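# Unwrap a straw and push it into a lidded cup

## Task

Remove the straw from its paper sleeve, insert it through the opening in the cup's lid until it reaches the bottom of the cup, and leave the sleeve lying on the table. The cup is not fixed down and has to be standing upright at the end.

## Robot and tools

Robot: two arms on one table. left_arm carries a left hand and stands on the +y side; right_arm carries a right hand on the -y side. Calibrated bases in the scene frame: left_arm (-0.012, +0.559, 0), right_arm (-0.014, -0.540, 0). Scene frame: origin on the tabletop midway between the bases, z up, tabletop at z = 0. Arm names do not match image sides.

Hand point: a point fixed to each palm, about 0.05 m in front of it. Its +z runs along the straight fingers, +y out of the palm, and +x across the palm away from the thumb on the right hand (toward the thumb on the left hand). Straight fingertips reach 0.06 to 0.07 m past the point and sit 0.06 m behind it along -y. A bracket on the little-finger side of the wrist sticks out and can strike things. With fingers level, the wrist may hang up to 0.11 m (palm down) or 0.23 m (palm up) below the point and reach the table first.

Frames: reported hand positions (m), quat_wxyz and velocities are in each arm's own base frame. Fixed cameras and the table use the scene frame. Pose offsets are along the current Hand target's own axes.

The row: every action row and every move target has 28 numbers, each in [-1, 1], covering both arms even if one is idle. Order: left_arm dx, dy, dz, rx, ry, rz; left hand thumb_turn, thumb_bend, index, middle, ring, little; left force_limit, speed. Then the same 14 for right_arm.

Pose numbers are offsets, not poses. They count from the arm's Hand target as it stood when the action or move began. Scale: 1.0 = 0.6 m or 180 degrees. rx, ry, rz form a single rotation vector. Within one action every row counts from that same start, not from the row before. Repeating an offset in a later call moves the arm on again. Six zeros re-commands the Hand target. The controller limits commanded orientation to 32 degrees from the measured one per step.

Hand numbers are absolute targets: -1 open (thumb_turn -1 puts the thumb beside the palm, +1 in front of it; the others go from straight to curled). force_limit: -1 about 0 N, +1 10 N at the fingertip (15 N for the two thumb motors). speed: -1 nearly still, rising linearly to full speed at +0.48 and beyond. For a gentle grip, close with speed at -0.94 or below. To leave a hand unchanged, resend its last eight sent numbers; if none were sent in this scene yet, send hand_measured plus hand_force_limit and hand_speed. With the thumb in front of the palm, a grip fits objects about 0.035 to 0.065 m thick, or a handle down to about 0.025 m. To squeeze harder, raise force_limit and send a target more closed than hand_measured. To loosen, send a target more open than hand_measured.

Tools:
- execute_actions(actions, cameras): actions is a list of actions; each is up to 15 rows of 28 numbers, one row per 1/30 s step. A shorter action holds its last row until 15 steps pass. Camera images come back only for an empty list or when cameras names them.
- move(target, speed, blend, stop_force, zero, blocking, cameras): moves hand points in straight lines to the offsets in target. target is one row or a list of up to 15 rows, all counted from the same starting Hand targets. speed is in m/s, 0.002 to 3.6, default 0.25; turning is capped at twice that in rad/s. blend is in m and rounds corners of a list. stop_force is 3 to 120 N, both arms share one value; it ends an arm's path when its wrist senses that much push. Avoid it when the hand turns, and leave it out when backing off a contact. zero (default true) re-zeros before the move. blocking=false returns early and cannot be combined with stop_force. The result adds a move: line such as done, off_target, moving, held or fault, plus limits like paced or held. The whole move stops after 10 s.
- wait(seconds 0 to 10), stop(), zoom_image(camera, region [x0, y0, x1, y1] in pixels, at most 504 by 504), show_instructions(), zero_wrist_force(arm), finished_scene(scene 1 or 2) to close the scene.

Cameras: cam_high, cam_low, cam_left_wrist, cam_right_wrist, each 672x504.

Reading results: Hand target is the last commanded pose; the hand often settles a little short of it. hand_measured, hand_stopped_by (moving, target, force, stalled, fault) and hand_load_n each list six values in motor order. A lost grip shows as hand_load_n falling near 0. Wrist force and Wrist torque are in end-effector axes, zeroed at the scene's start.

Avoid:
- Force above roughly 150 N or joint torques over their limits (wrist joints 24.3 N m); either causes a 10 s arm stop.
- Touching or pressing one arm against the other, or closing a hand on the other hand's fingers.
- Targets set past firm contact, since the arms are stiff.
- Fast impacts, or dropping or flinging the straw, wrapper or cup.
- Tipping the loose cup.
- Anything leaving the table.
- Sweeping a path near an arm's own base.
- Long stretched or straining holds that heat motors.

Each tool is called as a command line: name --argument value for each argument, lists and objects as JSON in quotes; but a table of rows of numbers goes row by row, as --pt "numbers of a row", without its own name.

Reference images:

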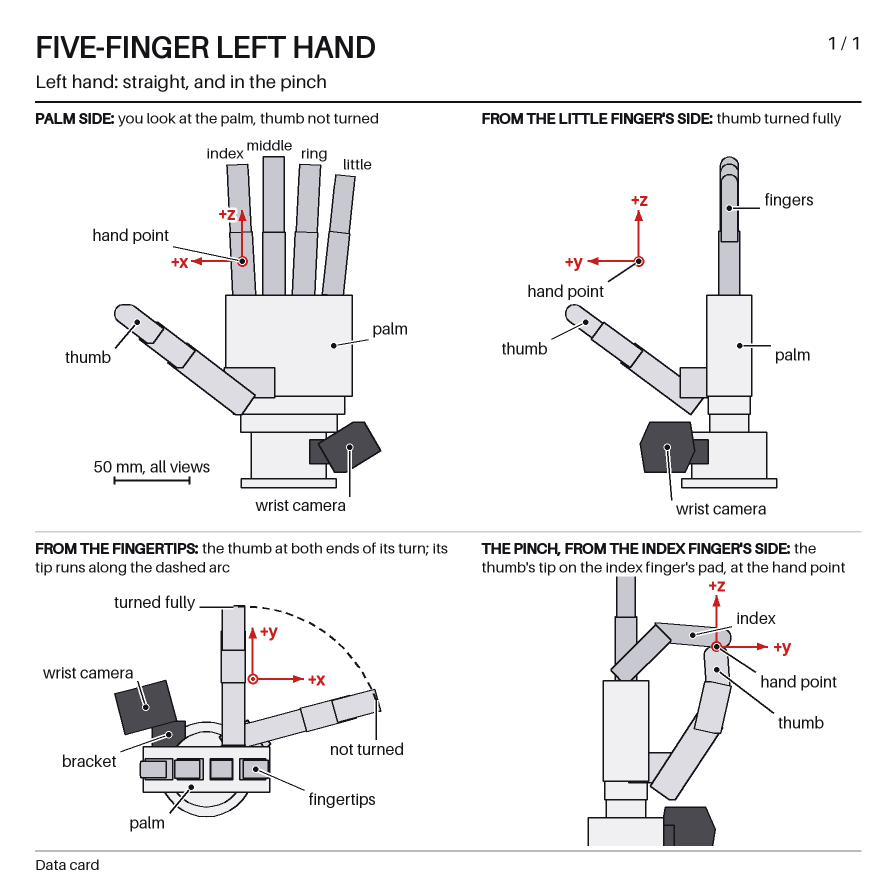

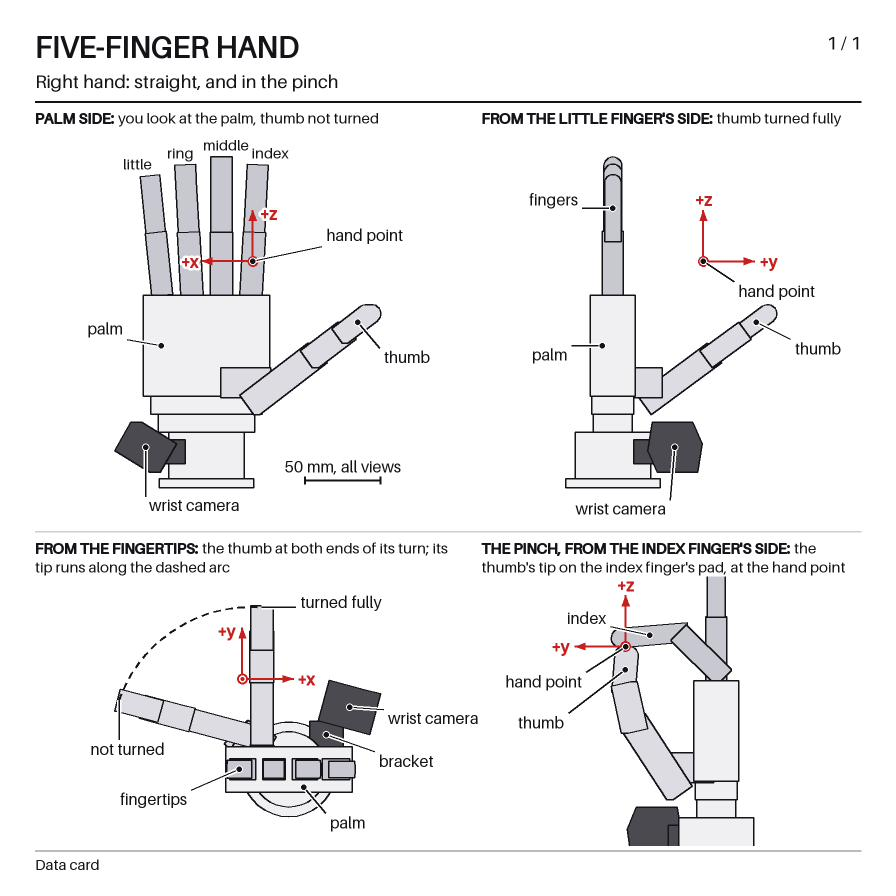

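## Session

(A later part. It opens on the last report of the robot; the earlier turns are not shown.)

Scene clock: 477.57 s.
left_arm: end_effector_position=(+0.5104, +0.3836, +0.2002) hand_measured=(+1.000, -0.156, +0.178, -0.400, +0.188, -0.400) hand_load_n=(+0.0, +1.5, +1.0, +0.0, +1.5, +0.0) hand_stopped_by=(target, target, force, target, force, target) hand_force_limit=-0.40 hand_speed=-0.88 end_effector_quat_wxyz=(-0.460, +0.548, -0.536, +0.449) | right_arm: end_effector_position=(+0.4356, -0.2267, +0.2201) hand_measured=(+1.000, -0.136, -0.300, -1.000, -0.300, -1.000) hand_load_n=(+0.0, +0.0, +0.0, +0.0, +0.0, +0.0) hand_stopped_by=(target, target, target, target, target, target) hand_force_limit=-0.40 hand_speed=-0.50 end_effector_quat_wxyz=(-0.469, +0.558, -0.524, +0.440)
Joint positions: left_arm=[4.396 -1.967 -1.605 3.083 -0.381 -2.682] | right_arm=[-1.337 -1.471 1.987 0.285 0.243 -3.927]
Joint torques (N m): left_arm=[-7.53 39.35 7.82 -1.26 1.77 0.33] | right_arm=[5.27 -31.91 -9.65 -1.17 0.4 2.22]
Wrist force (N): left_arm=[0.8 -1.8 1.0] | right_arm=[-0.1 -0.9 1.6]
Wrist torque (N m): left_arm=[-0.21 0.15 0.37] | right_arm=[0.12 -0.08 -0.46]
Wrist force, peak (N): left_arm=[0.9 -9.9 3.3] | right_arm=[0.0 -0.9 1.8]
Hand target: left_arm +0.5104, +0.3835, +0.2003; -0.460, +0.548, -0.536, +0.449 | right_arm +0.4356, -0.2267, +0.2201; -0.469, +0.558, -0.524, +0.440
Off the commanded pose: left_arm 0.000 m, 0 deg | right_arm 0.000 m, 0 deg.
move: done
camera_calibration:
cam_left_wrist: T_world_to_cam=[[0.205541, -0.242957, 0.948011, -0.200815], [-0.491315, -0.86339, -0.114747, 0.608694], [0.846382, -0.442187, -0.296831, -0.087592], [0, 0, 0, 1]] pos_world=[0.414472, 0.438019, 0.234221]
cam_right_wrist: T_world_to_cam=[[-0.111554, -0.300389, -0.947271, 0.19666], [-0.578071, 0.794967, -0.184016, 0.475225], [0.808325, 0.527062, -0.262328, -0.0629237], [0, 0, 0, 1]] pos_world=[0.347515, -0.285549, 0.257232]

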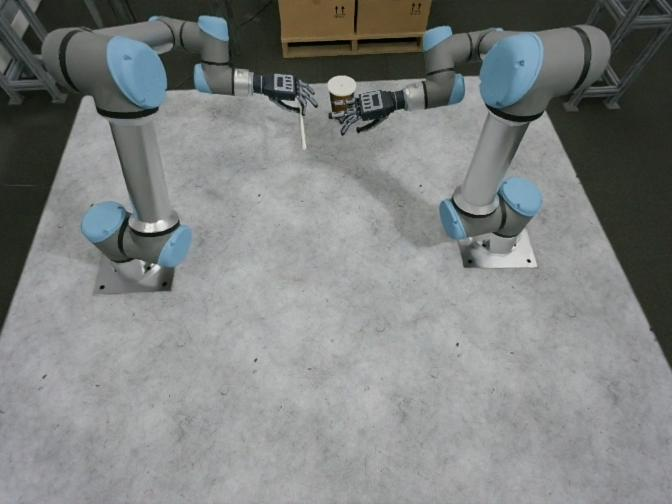

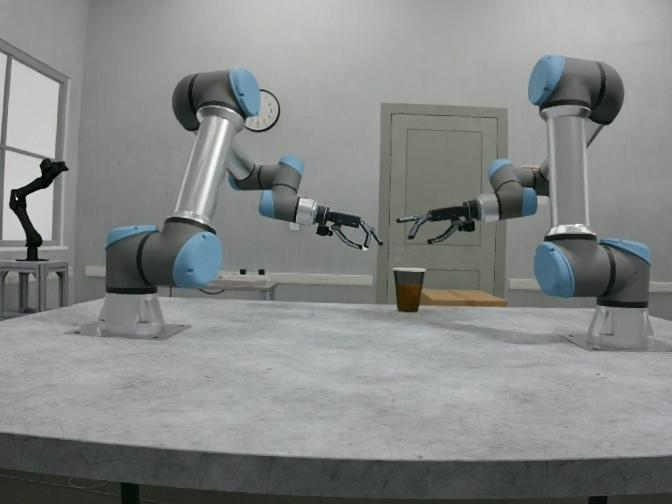

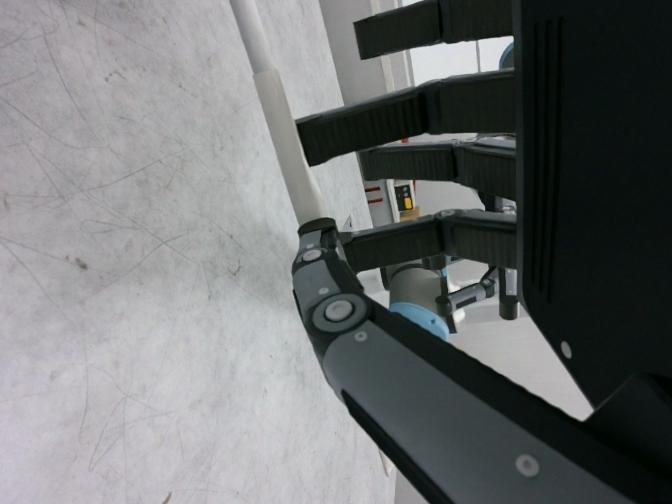

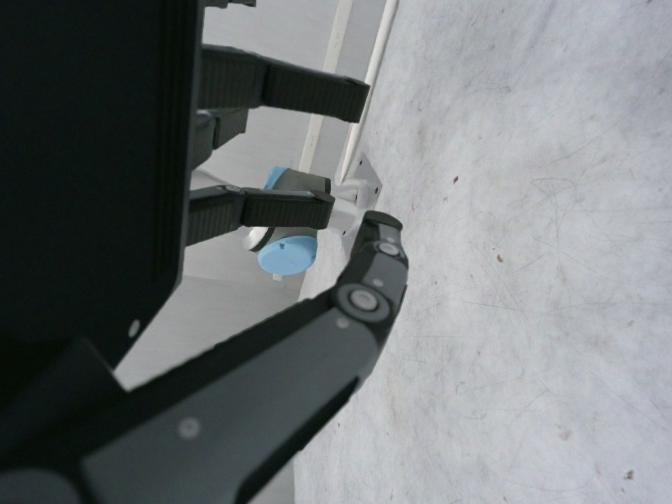

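move --target '[0,0,0,0,0,0,1,-0.155,0.5,-0.4,0.5,-0.4,-0.4,-0.88,0.0033,-0.011,0.2513,0,0,0,1,-0.135,-0.3,-1,-0.3,-1,-0.4,-0.5]' --speed 0.2 --cameras '["all"]'

zoom_image --camera "cam_low" --region '[340, 190, 440, 270]'

zoom_image --camera "cam_high" --region '[270, 60, 390, 170]'

Scene clock: 504.33 s.
left_arm: end_effector_position=(+0.5104, +0.3835, +0.2003) hand_measured=(+1.000, -0.156, +0.178, -0.400, +0.188, -0.400) hand_load_n=(+0.0, +1.5, +1.0, +0.0, +1.5, +0.0) hand_stopped_by=(target, target, force, target, force, target) hand_force_limit=-0.40 hand_speed=-0.88 end_effector_quat_wxyz=(-0.460, +0.548, -0.536, +0.449) | right_arm: end_effector_position=(+0.5851, -0.2192, +0.2005) hand_measured=(+1.000, -0.136, -0.300, -1.000, -0.300, -1.000) hand_load_n=(+0.0, +0.0, +0.0, +0.0, +0.0, +0.0) hand_stopped_by=(target, target, target, target, target, target) hand_force_limit=-0.40 hand_speed=-0.50 end_effector_quat_wxyz=(-0.469, +0.558, -0.524, +0.440)
Joint positions: left_arm=[4.396 -1.967 -1.605 3.083 -0.38 -2.682] | right_arm=[-0.954 -1.33 1.8 -0.149 0.577 -3.413]
Joint torques (N m): left_arm=[-6.18 38.36 8.71 0.38 2.82 -1.61] | right_arm=[5.26 -31.36 -18.45 1.48 0.18 -0.46]
Wrist force (N): left_arm=[0.5 -1.8 1.0] | right_arm=[0.1 -0.8 1.5]
Wrist torque (N m): left_arm=[-0.21 0.20 0.35] | right_arm=[0.15 -0.15 -0.36]
Wrist force, peak (N): left_arm=[1.0 -1.8 1.2] | right_arm=[-0.1 -0.7 3.0]
Hand target: left_arm +0.5104, +0.3835, +0.2003; -0.460, +0.548, -0.536, +0.449 | right_arm +0.5851, -0.2193, +0.2006; -0.469, +0.558, -0.524, +0.440
Off the commanded pose: left_arm 0.000 m, 0 deg | right_arm 0.000 m, 0 deg.
move: done
camera_calibration:
cam_left_wrist: T_world_to_cam=[[0.205385, -0.242947, 0.948047, -0.200788], [-0.49158, -0.863243, -0.114719, 0.608647], [0.846266, -0.44248, -0.296725, -0.0874839], [0, 0, 0, 1]] pos_world=[0.414472, 0.43792, 0.234221]
cam_right_wrist: T_world_to_cam=[[-0.111594, -0.300304, -0.947293, 0.197031], [-0.578172, 0.794922, -0.18389, 0.552107], [0.808247, 0.527177, -0.262336, -0.192657], [0, 0, 0, 1]] pos_world=[0.496915, -0.278149, 0.237632]

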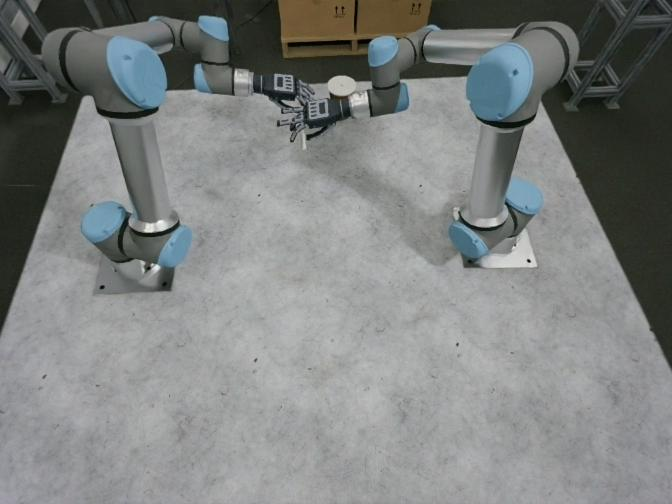

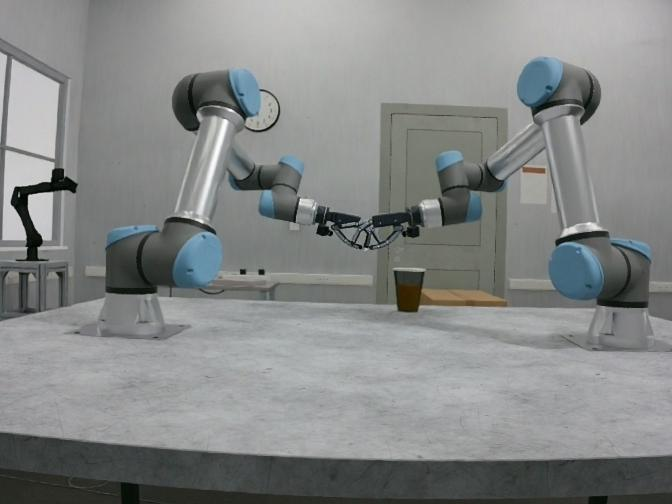

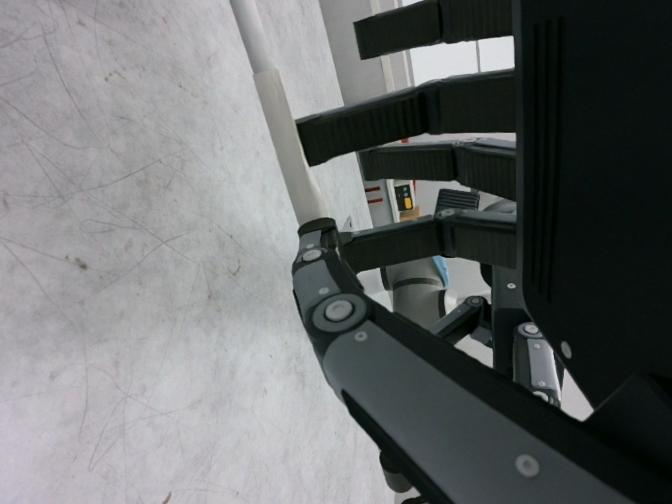

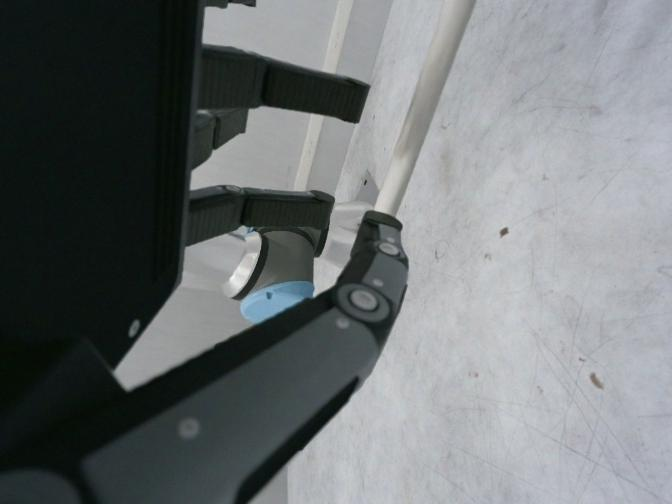

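Scaled by 5.040.

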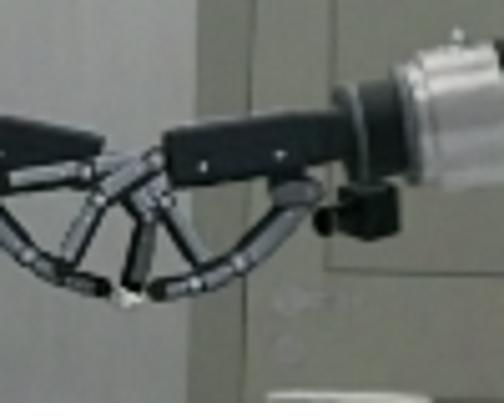

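Scaled by 4.200.

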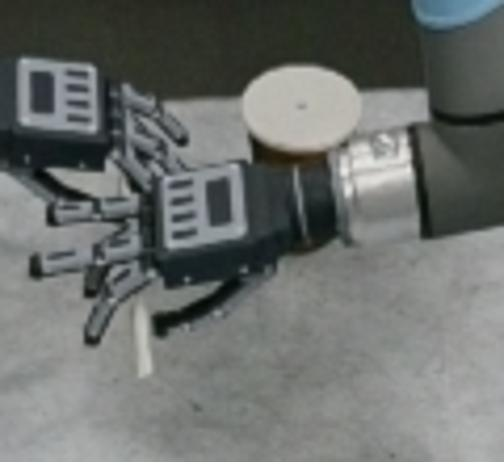

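move --target '[0,0,0,0,0,0,1,-0.155,0.5,-0.4,0.5,-0.4,-0.4,-0.88,0,0,0,0,0,0,1,-0.135,0.5,-1,0.5,-1,-0.4,-0.88]' --speed 0.05 --cameras '["cam_low","cam_right_wrist"]'

zoom_image --camera "cam_low" --region '[340, 190, 440, 270]'

Scene clock: 522.43 s.
left_arm: end_effector_position=(+0.5104, +0.3835, +0.2003) hand_measured=(+1.000, -0.156, +0.178, -0.400, +0.188, -0.400) hand_load_n=(+0.0, +0.5, +0.0, +0.0, +0.0, +0.0) hand_stopped_by=(target, target, force, target, force, target) hand_force_limit=-0.40 hand_speed=-0.88 end_effector_quat_wxyz=(-0.460, +0.548, -0.536, +0.449) | right_arm: end_effector_position=(+0.5851, -0.2193, +0.2006) hand_measured=(+1.000, -0.136, +0.256, -1.000, +0.500, -1.000) hand_load_n=(-0.5, +0.5, +4.5, +0.0, +0.0, +0.0) hand_stopped_by=(target, target, force, target, target, target) hand_force_limit=-0.40 hand_speed=-0.88 end_effector_quat_wxyz=(-0.469, +0.558, -0.524, +0.440)
Joint positions: left_arm=[4.396 -1.967 -1.605 3.083 -0.38 -2.682] | right_arm=[-0.954 -1.33 1.8 -0.149 0.578 -3.413]
Joint torques (N m): left_arm=[-6.51 35.71 12.78 0.33 -0.41 -1.6] | right_arm=[6.05 -18.04 -22.56 -2.26 0.76 1.04]
Wrist force (N): left_arm=[0.5 -1.7 0.8] | right_arm=[0.1 -0.8 1.4]
Wrist torque (N m): left_arm=[-0.16 0.19 0.34] | right_arm=[0.16 -0.15 -0.36]
Wrist force, peak (N): left_arm=[1.0 -2.1 1.6] | right_arm=[0.2 -1.2 2.3]
Hand target: left_arm +0.5104, +0.3835, +0.2003; -0.460, +0.548, -0.536, +0.449 | right_arm +0.5851, -0.2193, +0.2006; -0.469, +0.558, -0.524, +0.440
Off the commanded pose: left_arm 0.000 m, 0 deg | right_arm 0.000 m, 0 deg.
move: done
camera_calibration:
cam_right_wrist: T_world_to_cam=[[-0.111554, -0.300389, -0.947271, 0.197088], [-0.578071, 0.794967, -0.184016, 0.552175], [0.808325, 0.527062, -0.262328, -0.192784], [0, 0, 0, 1]] pos_world=[0.497015, -0.278149, 0.237732]
Images, in order (width x height): cam_low 672x504, cam_right_wrist 672x504.

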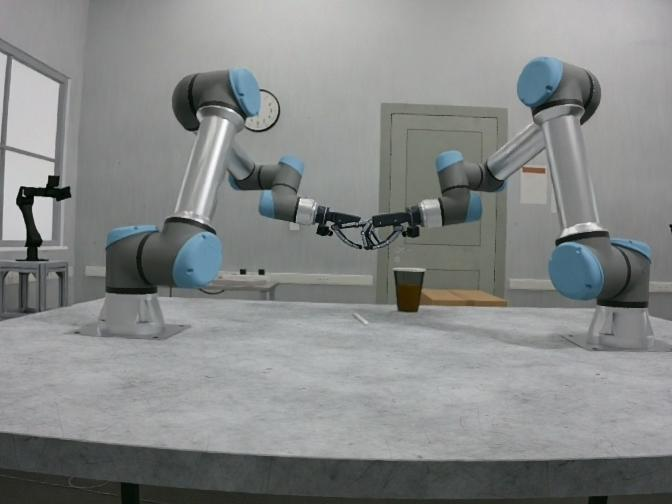

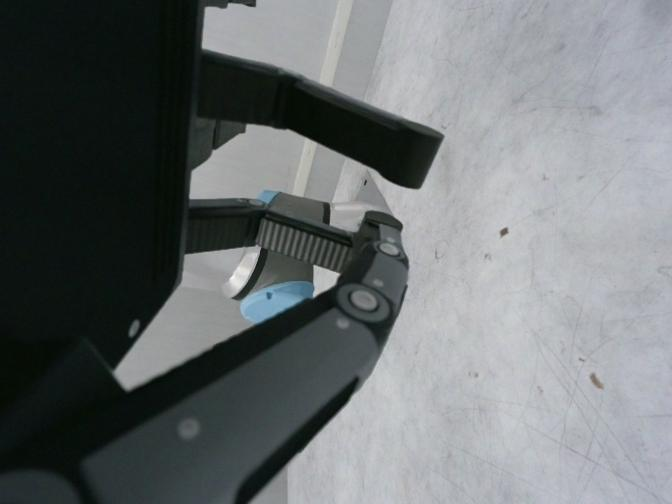

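Scaled by 5.040.

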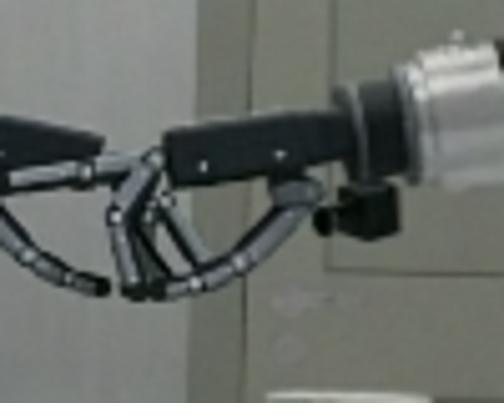

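move --pt "0 0 0 0 0 0 1 -0.155 -0.3 -0.4 -0.3 -0.4 -0.4 -0.3 0 0 -0.1 0 0 0 1 -0.135 -0.3 -1 -0.3 -1 -0.4 -0.3" --pt "0 -0.05 -0.05 0 0 0 1 -0.155 -0.3 -0.4 -0.3 -0.4 -0.4 -0.3 0 -0.05 -0.3 0 0 0 1 -0.135 -0.3 -1 -0.3 -1 -0.4 -0.3" --speed 0.3 --blend '[0.02,0]' --cameras '["all"]'

zoom_image --camera "cam_high" --region '[250, 60, 390, 200]'

zoom_image --camera "cam_low" --region '[300, 230, 460, 340]'

Scene clock: 552.23 s.
left_arm: end_effector_position=(+0.4861, +0.3829, +0.2350) hand_measured=(+1.000, -0.156, -0.300, -0.400, -0.300, -0.400) hand_load_n=(+0.0, +0.0, +0.0, +0.0, +0.0, +0.0) hand_stopped_by=(target, target, target, target, target, target) hand_force_limit=-0.40 hand_speed=-0.30 end_effector_quat_wxyz=(-0.460, +0.548, -0.536, +0.449) | right_arm: end_effector_position=(+0.4133, -0.2302, +0.2612) hand_measured=(+1.000, -0.136, -0.300, -1.000, -0.300, -1.000) hand_load_n=(-0.5, +0.0, +0.0, +0.0, +0.0, +0.0) hand_stopped_by=(target, target, target, target, target, target) hand_force_limit=-0.40 hand_speed=-0.30 end_effector_quat_wxyz=(-0.469, +0.558, -0.524, +0.440)
Joint positions: left_arm=[4.446 -1.92 -1.585 2.95 -0.337 -2.612] | right_arm=[-1.41 -1.484 1.944 0.606 0.198 -4.198]
Joint torques (N m): left_arm=[-8.12 27.26 7.37 -1.07 -1.93 -1.83] | right_arm=[-4.33 -31.2 -8.2 -0.08 -2.22 1.27]
Wrist force (N): left_arm=[0.6 -1.8 1.1] | right_arm=[-0.4 -0.9 1.6]
Wrist torque (N m): left_arm=[-0.22 0.19 0.31] | right_arm=[0.13 -0.05 -0.46]
Wrist force, peak (N): left_arm=[0.9 -2.5 0.6] | right_arm=[-0.2 0.0 3.5]
Hand target: left_arm +0.4861, +0.3829, +0.2350; -0.460, +0.548, -0.536, +0.449 | right_arm +0.4133, -0.2302, +0.2612; -0.469, +0.558, -0.524, +0.440
Off the commanded pose: left_arm 0.000 m, 0 deg | right_arm 0.000 m, 0 deg.
move: done; blend cut to 0 m at target 1
camera_calibration:
cam_left_wrist: T_world_to_cam=[[0.20534, -0.243031, 0.948036, -0.228852], [-0.491487, -0.863279, -0.11485, 0.600276], [0.846331, -0.442364, -0.296712, -0.0568946], [0, 0, 0, 1]] pos_world=[0.390172, 0.437419, 0.269021]
cam_right_wrist: T_world_to_cam=[[-0.111509, -0.300248, -0.947321, 0.232], [-0.57811, 0.794963, -0.18391, 0.472641], [0.808303, 0.527148, -0.262222, -0.0322971], [0, 0, 0, 1]] pos_world=[0.325215, -0.289049, 0.298233]

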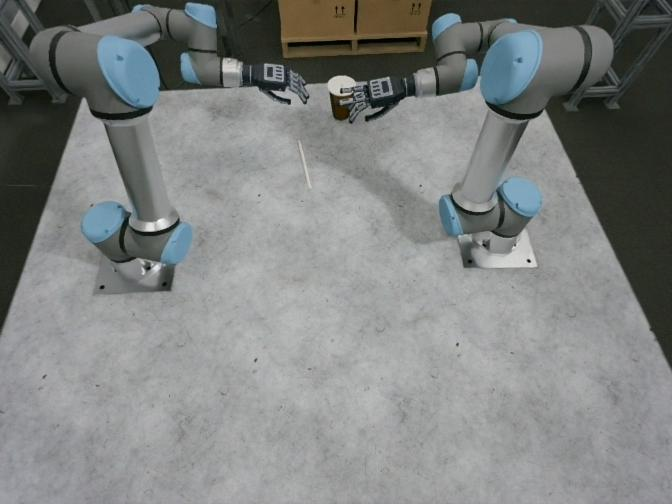

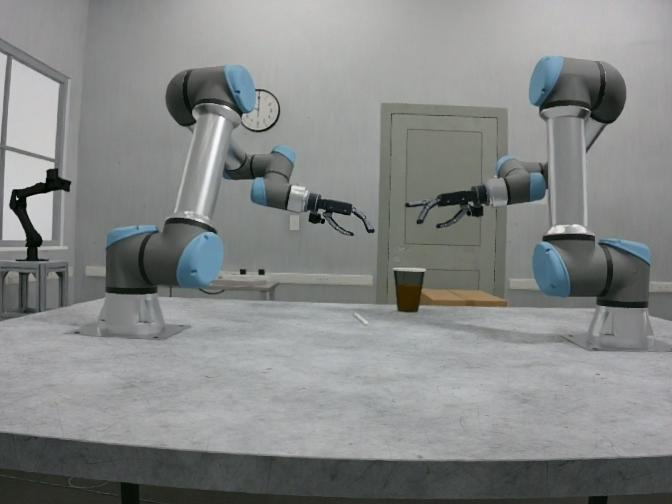

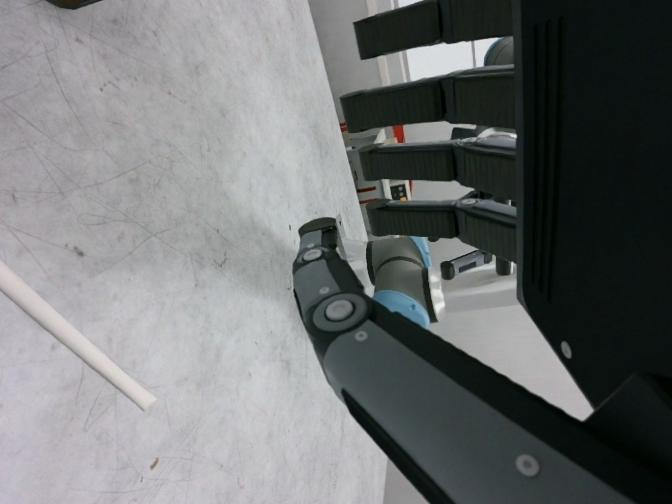

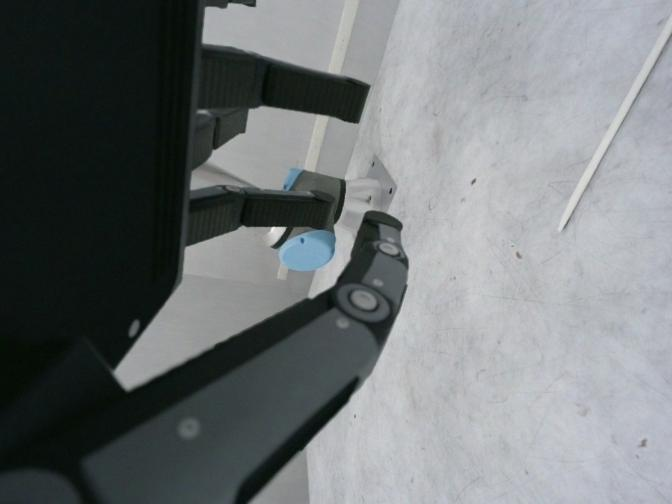

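Scaled by 3.600.

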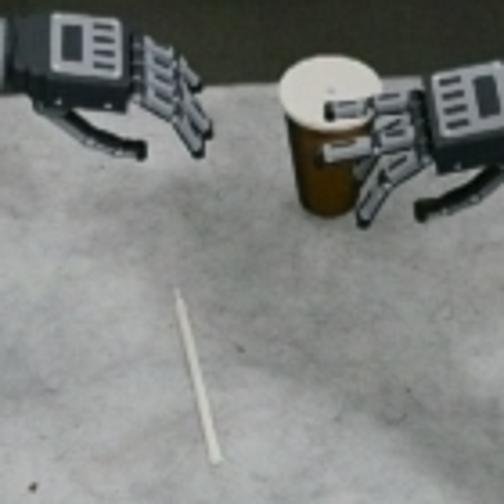

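Scaled by 3.150.

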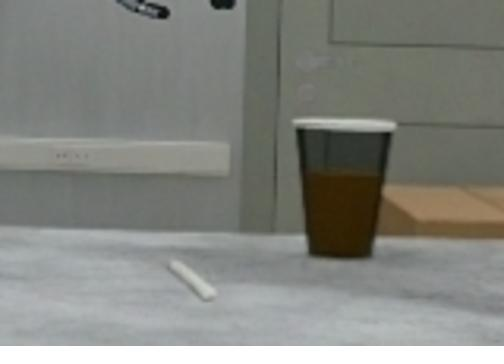

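move --target '[-0.0922,0.1412,-0.1192,-0.1664,-0.0372,-0.0173,1,-0.155,-1,-0.5,-1,-1,0.0,-0.5,0.018,0.3053,0.3433,0.0277,-0.0402,-0.0053,1,-0.135,-0.3,-1,-0.3,-1,-0.4,-0.3]' --speed 0.3 --cameras '["cam_right_wrist","cam_left_wrist","cam_low"]'

zoom_image --camera "cam_low" --region '[300, 230, 460, 340]'

Scene clock: 631.93 s.
left_arm: end_effector_position=(+0.3997, +0.4362, +0.1641) hand_measured=(+1.000, -0.156, -1.000, -0.500, -1.000, -1.000) hand_load_n=(+0.0, +0.0, +0.0, +0.0, +0.0, +0.0) hand_stopped_by=(target, target, target, target, target, target) hand_force_limit=0.00 hand_speed=-0.50 end_effector_quat_wxyz=(-0.321, +0.687, -0.591, +0.275) | right_arm: end_effector_position=(+0.5849, -0.2300, +0.0453) hand_measured=(+1.000, -0.136, -0.300, -1.000, -0.300, -1.000) hand_load_n=(+0.0, +0.0, +0.0, +0.0, +0.0, +0.0) hand_stopped_by=(target, target, target, target, target, target) hand_force_limit=-0.40 hand_speed=-0.30 end_effector_quat_wxyz=(-0.521, +0.568, -0.469, +0.430)
Joint positions: left_arm=[4.476 -2.078 -1.379 2.31 -0.783 -2.135] | right_arm=[-1.008 -1.027 1.908 -0.648 0.382 -3.358]
Joint torques (N m): left_arm=[1.12 39.37 7.84 -1.72 -0.17 -1.88] | right_arm=[3.11 -22.24 -14.09 -0.58 -1.65 -0.96]
Wrist force (N): left_arm=[0.6 -1.3 0.8] | right_arm=[0.0 -0.7 1.6]
Wrist torque (N m): left_arm=[-0.21 0.11 0.27] | right_arm=[0.19 -0.11 -0.36]
Wrist force, peak (N): left_arm=[0.9 -2.5 1.5] | right_arm=[0.3 1.3 2.8]
Hand target: left_arm +0.3996, +0.4362, +0.1641; -0.320, +0.687, -0.591, +0.275 | right_arm +0.5850, -0.2300, +0.0452; -0.521, +0.568, -0.469, +0.430
Off the commanded pose: left_arm 0.000 m, 0 deg | right_arm 0.000 m, 0 deg.
move: done
camera_calibration:
cam_left_wrist: T_world_to_cam=[[0.6765, -0.148042, 0.72141, -0.323479], [-0.36691, -0.917105, 0.155868, 0.524981], [0.638533, -0.370138, -0.674739, 0.132248], [0, 0, 0, 1]] pos_world=[0.32701, 0.482524, 0.240766]
cam_right_wrist: T_world_to_cam=[[0.00898239, -0.296569, -0.954969, -0.0225107], [-0.656569, 0.718559, -0.229327, 0.562338], [0.754213, 0.629063, -0.188264, -0.175964], [0, 0, 0, 1]] pos_world=[0.50213, -0.300057, 0.0743345]
Images, in order (width x height): cam_low 672x504, cam_left_wrist 672x504, cam_right_wrist 672x504.

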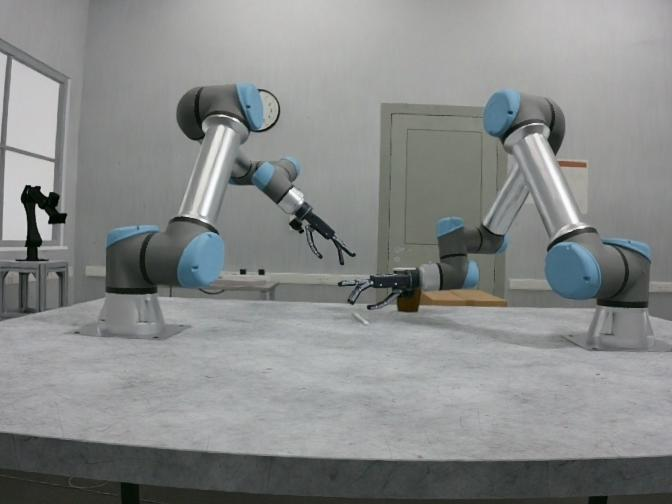

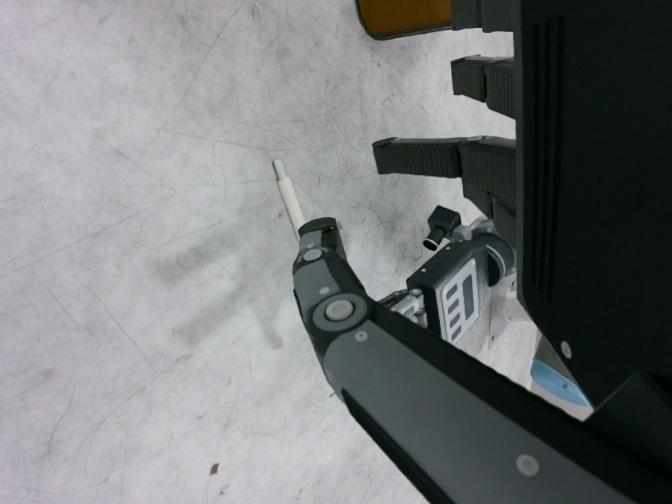

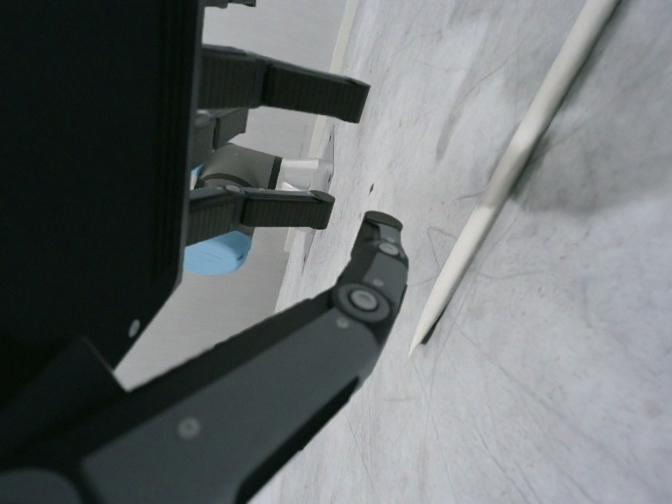

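Scaled by 3.150.

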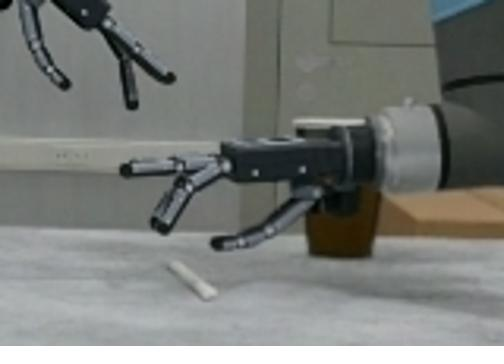

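move --target '[0,0,0,0,0,0,1,-0.155,-1,-0.5,-1,-1,0.0,-0.5,0,0.083,0.0073,0,0,0,1,-0.135,-0.3,-1,-0.3,-1,-0.4,-0.3]' --speed 0.013 --stop_force 4

move --target '[0,0,0,0,0,0,1,-0.155,-1,-0.5,-1,-1,0.0,-0.5,0,0,0,0,0,0,1,-0.135,0.5,-1,0.5,-1,-0.25,-0.87]' --speed 0.02 --cameras '["cam_right_wrist"]'

Scene clock: 651.47 s.
left_arm: end_effector_position=(+0.3996, +0.4362, +0.1641) hand_measured=(+1.000, -0.156, -1.000, -0.500, -1.000, -1.000) hand_load_n=(+0.0, +0.0, +0.0, +0.0, +0.0, +0.0) hand_stopped_by=(target, target, target, target, target, target) hand_force_limit=0.00 hand_speed=-0.50 end_effector_quat_wxyz=(-0.320, +0.687, -0.591, +0.275) | right_arm: end_effector_position=(+0.5850, -0.2300, +0.0107) hand_measured=(+1.000, -0.136, -0.300, -1.000, -0.300, -1.000) hand_load_n=(+0.0, -2.0, +0.0, +0.0, +0.0, +0.0) hand_stopped_by=(target, target, target, target, target, target) hand_force_limit=-0.40 hand_speed=-0.30 end_effector_quat_wxyz=(-0.521, +0.568, -0.469, +0.430)
Joint positions: left_arm=[4.476 -2.078 -1.379 2.31 -0.783 -2.135] | right_arm=[-1.008 -0.958 1.917 -0.726 0.382 -3.358]
Joint torques (N m): left_arm=[4.42 41.39 6.75 -2.54 -1.7 -2.05] | right_arm=[6.73 -46.73 -17.42 2.22 1.24 -0.13]
Wrist force (N): left_arm=[0.5 -1.4 0.6] | right_arm=[-0.3 -2.7 2.2]
Wrist torque (N m): left_arm=[-0.22 0.12 0.27] | right_arm=[0.10 -0.11 -0.40]
Wrist force, peak (N): left_arm=[0.9 -1.6 1.1] | right_arm=[-0.6 -8.0 -3.5]
Hand target: left_arm +0.3996, +0.4362, +0.1641; -0.320, +0.687, -0.591, +0.275 | right_arm +0.5850, -0.2300, +0.0107; -0.521, +0.568, -0.469, +0.430 (not the last commanded pose)
Off the commanded pose: left_arm 0.000 m, 0 deg | right_arm 0.015 m, 0 deg.
move: contact (right_arm)

Scene clock: 653.03 s.
left_arm: end_effector_position=(+0.3996, +0.4362, +0.1641) hand_measured=(+1.000, -0.156, -1.000, -0.500, -1.000, -1.000) hand_load_n=(+0.0, +0.0, +0.0, +0.0, +0.0, +0.0) hand_stopped_by=(target, target, target, target, target, target) hand_force_limit=0.00 hand_speed=-0.50 end_effector_quat_wxyz=(-0.320, +0.687, -0.591, +0.275) | right_arm: end_effector_position=(+0.5850, -0.2300, +0.0107) hand_measured=(+1.000, -0.136, +0.168, -1.000, +0.168, -1.000) hand_load_n=(+0.0, -1.5, +7.0, +0.0, +4.0, -0.5) hand_stopped_by=(target, target, force, target, force, target) hand_force_limit=-0.25 hand_speed=-0.87 end_effector_quat_wxyz=(-0.521, +0.568, -0.469, +0.430)
Joint positions: left_arm=[4.476 -2.078 -1.379 2.31 -0.783 -2.135] | right_arm=[-1.008 -0.958 1.917 -0.726 0.382 -3.358]
Joint torques (N m): left_arm=[7.09 41.33 7.51 -2.36 -1.71 -1.91] | right_arm=[5.45 -43.79 -15.37 1.89 1.16 -1.23]
Wrist force (N): left_arm=[0.8 -1.4 0.8] | right_arm=[-0.3 -6.8 3.5]
Wrist torque (N m): left_arm=[-0.24 0.10 0.29] | right_arm=[0.00 -0.13 -0.47]
Wrist force, peak (N): left_arm=[0.8 -1.5 1.2] | right_arm=[-0.3 -7.3 3.8]
Hand target: left_arm +0.3996, +0.4362, +0.1641; -0.320, +0.687, -0.591, +0.275 | right_arm +0.5850, -0.2300, +0.0107; -0.521, +0.568, -0.469, +0.430
Off the commanded pose: left_arm 0.000 m, 0 deg | right_arm 0.000 m, 0 deg.
move: done
camera_calibration:
cam_right_wrist: T_world_to_cam=[[0.00898365, -0.296569, -0.954969, -0.0556495], [-0.656618, 0.718517, -0.229315, 0.554458], [0.754169, 0.62911, -0.188278, -0.182535], [0, 0, 0, 1]] pos_world=[0.502229, -0.300056, 0.0396345]
Images, in order (width x height): cam_right_wrist 672x504.

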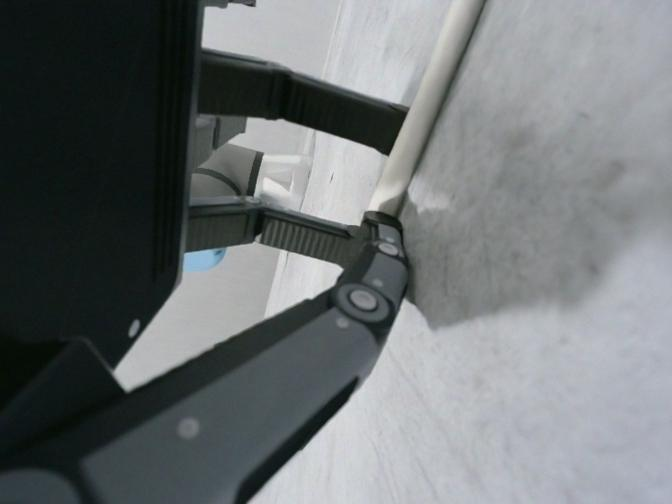

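move --target '[0,0,0,0,0,0,1,-0.155,-1,-0.5,-1,-1,0.0,-0.5,0,-0.1329,-0.0116,0,0,0,1,-0.135,0.5,-1,0.5,-1,-0.25,-0.87]' --speed 0.08 --cameras '["all"]'

zoom_image --camera "cam_left_wrist" --region '[240, 110, 440, 250]'

zoom_image --camera "cam_low" --region '[320, 220, 420, 300]'

Scene clock: 661.97 s.
left_arm: end_effector_position=(+0.3996, +0.4362, +0.1641) hand_measured=(+1.000, -0.156, -1.000, -0.500, -1.000, -1.000) hand_load_n=(+0.0, +0.5, +0.0, +0.0, +0.0, +0.0) hand_stopped_by=(target, target, target, target, target, target) hand_force_limit=0.00 hand_speed=-0.50 end_effector_quat_wxyz=(-0.320, +0.687, -0.591, +0.275) | right_arm: end_effector_position=(+0.5850, -0.2301, +0.0908) hand_measured=(+1.000, -0.136, +0.168, -1.000, +0.168, -1.000) hand_load_n=(+0.0, +3.0, +4.0, +0.0, +2.0, +0.0) hand_stopped_by=(target, target, force, target, force, target) hand_force_limit=-0.25 hand_speed=-0.87 end_effector_quat_wxyz=(-0.521, +0.568, -0.469, +0.430)
Joint positions: left_arm=[4.476 -2.078 -1.379 2.31 -0.783 -2.135] | right_arm=[-1.008 -1.11 1.883 -0.54 0.382 -3.358]
Joint torques (N m): left_arm=[5.12 42.33 7.1 -2.43 -1.47 -1.87] | right_arm=[-6 -21.2 -7.3 -2.58 -1.93 -1.49]
Wrist force (N): left_arm=[0.6 -1.4 0.7] | right_arm=[0.3 -0.5 1.5]
Wrist torque (N m): left_arm=[-0.22 0.11 0.27] | right_arm=[0.19 -0.15 -0.33]
Wrist force, peak (N): left_arm=[1.0 -1.7 0.8] | right_arm=[-0.3 -7.1 3.5]
Hand target: left_arm +0.3996, +0.4362, +0.1641; -0.320, +0.687, -0.591, +0.275 | right_arm +0.5850, -0.2300, +0.0907; -0.521, +0.568, -0.469, +0.430
Off the commanded pose: left_arm 0.000 m, 0 deg | right_arm 0.000 m, 0 deg.
move: done
camera_calibration:
cam_left_wrist: T_world_to_cam=[[0.676743, -0.14785, 0.721221, -0.323539], [-0.366711, -0.917149, 0.15608, 0.52485], [0.638391, -0.370106, -0.674892, 0.132379], [0, 0, 0, 1]] pos_world=[0.326911, 0.482525, 0.240766]
cam_right_wrist: T_world_to_cam=[[0.00905675, -0.296787, -0.954901, 0.0207985], [-0.656633, 0.718438, -0.229521, 0.572928], [0.754156, 0.629098, -0.188373, -0.167358], [0, 0, 0, 1]] pos_world=[0.502229, -0.300156, 0.119834]

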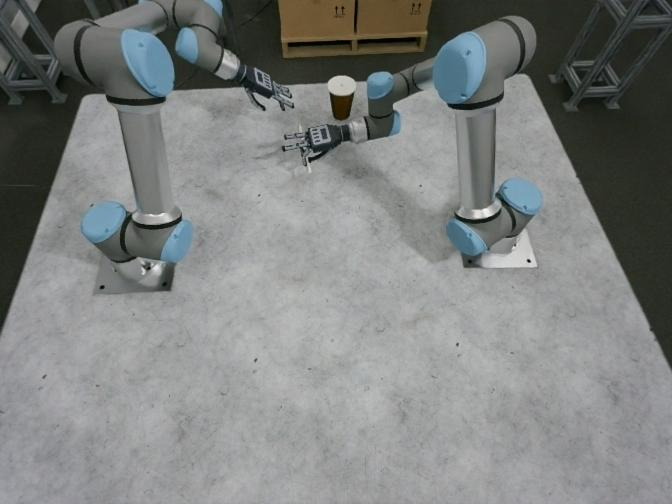

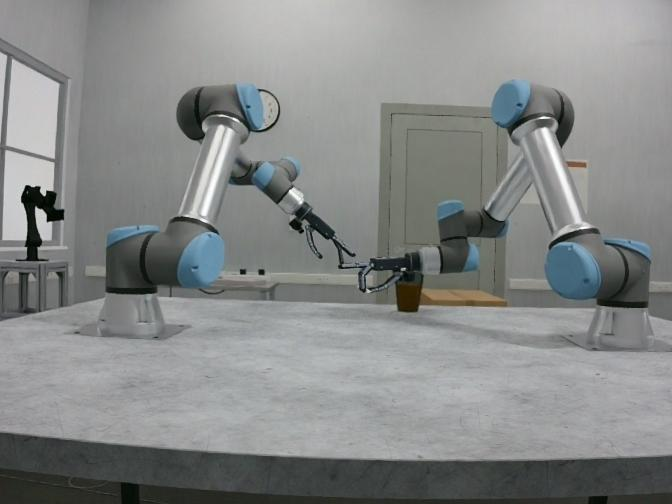

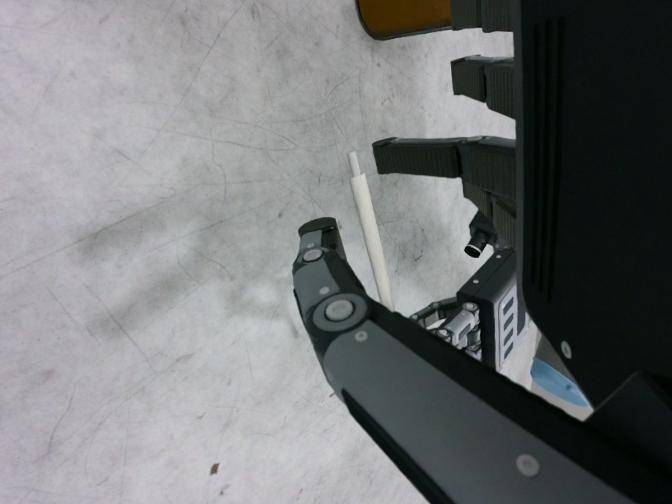

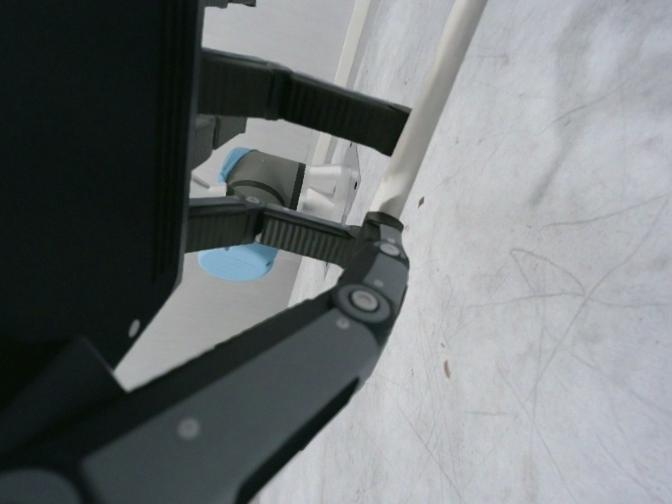

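Scaled by 2.520.

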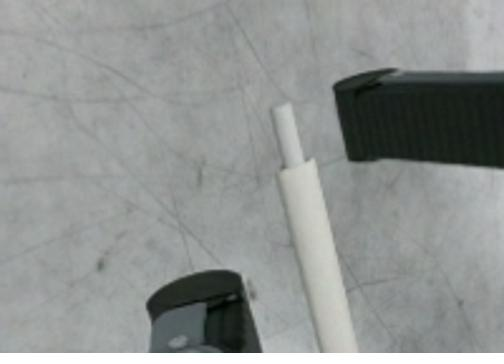

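Scaled by 5.040.

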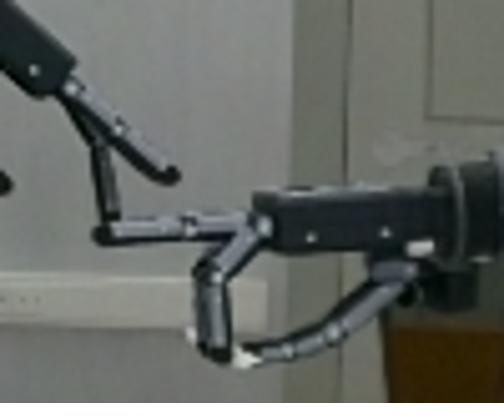

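move --target '[0.0188,-0.0215,0.1838,0,0,0,1,-0.155,-1,-0.5,-1,-1,0.0,-0.5,0,0,0,0,0,0,1,-0.135,0.5,-1,0.5,-1,-0.25,-0.87]' --speed 0.15 --cameras '["cam_low","cam_left_wrist"]'

zoom_image --camera "cam_left_wrist" --region '[240, 110, 440, 250]'

zoom_image --camera "cam_low" --region '[320, 220, 420, 300]'

Scene clock: 708.23 s.
left_arm: end_effector_position=(+0.4930, +0.4391, +0.1031) hand_measured=(+1.000, -0.156, -1.000, -0.500, -1.000, -1.000) hand_load_n=(+0.0, +0.0, +0.0, +0.0, +0.0, +0.0) hand_stopped_by=(target, target, target, target, target, target) hand_force_limit=0.00 hand_speed=-0.50 end_effector_quat_wxyz=(-0.321, +0.687, -0.591, +0.275) | right_arm: end_effector_position=(+0.5850, -0.2300, +0.0907) hand_measured=(+1.000, -0.136, +0.168, -1.000, +0.168, -1.000) hand_load_n=(+0.5, +3.0, +4.0, -0.5, +2.5, +0.0) hand_stopped_by=(target, target, force, target, force, target) hand_force_limit=-0.25 hand_speed=-0.87 end_effector_quat_wxyz=(-0.521, +0.568, -0.469, +0.430)
Joint positions: left_arm=[4.306 -2.228 -1.266 2.486 -0.864 -2.34] | right_arm=[-1.008 -1.11 1.883 -0.54 0.382 -3.358]
Joint torques (N m): left_arm=[2.02 39.9 7.19 -2.12 3.53 0.87] | right_arm=[-6.78 -23.04 -7.4 -1.96 0.26 0.94]
Wrist force (N): left_arm=[0.5 -1.8 0.9] | right_arm=[0.0 -0.5 1.7]
Wrist torque (N m): left_arm=[-0.27 0.10 0.21] | right_arm=[0.18 -0.12 -0.35]
Wrist force, peak (N): left_arm=[0.7 -1.8 2.3] | right_arm=[0.2 -0.7 1.8]
Hand target: left_arm +0.4930, +0.4390, +0.1030; -0.320, +0.687, -0.591, +0.275 | right_arm +0.5850, -0.2300, +0.0907; -0.521, +0.568, -0.469, +0.430
Off the commanded pose: left_arm 0.000 m, 0 deg | right_arm 0.000 m, 0 deg.
move: done
camera_calibration:
cam_left_wrist: T_world_to_cam=[[0.676726, -0.147922, 0.721222, -0.342228], [-0.366702, -0.917172, 0.155967, 0.57118], [0.638413, -0.370021, -0.674917, 0.0326391], [0, 0, 0, 1]] pos_world=[0.420211, 0.485324, 0.179766]
Images, in order (width x height): cam_low 672x504, cam_left_wrist 672x504.

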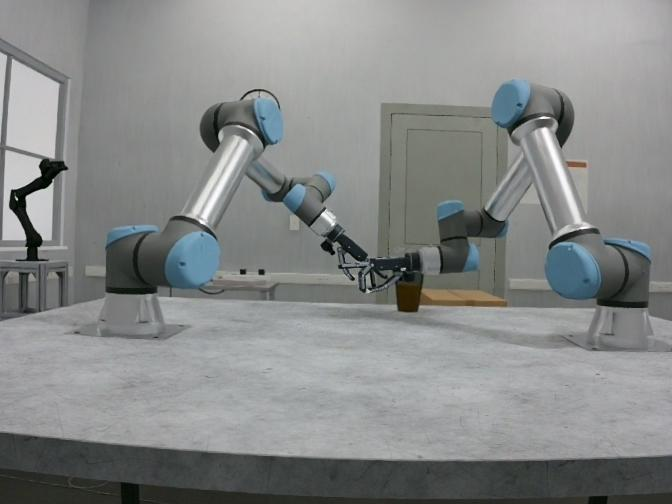

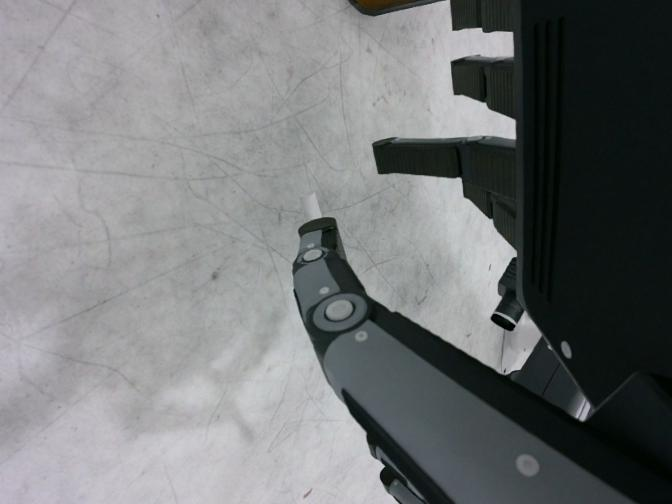

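Scaled by 2.520.

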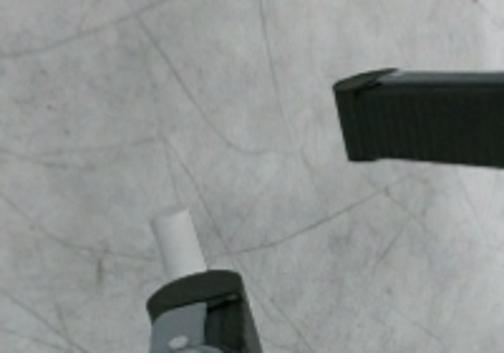

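Scaled by 5.040.

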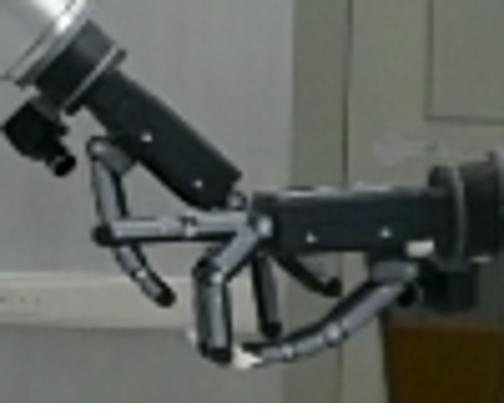

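zoom_image --camera "cam_low" --region '[340, 265, 390, 305]'

Scaled by 10.080.

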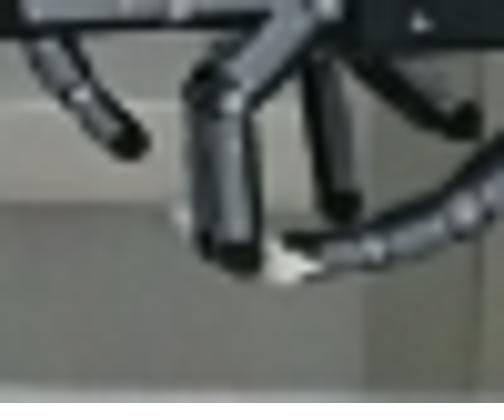

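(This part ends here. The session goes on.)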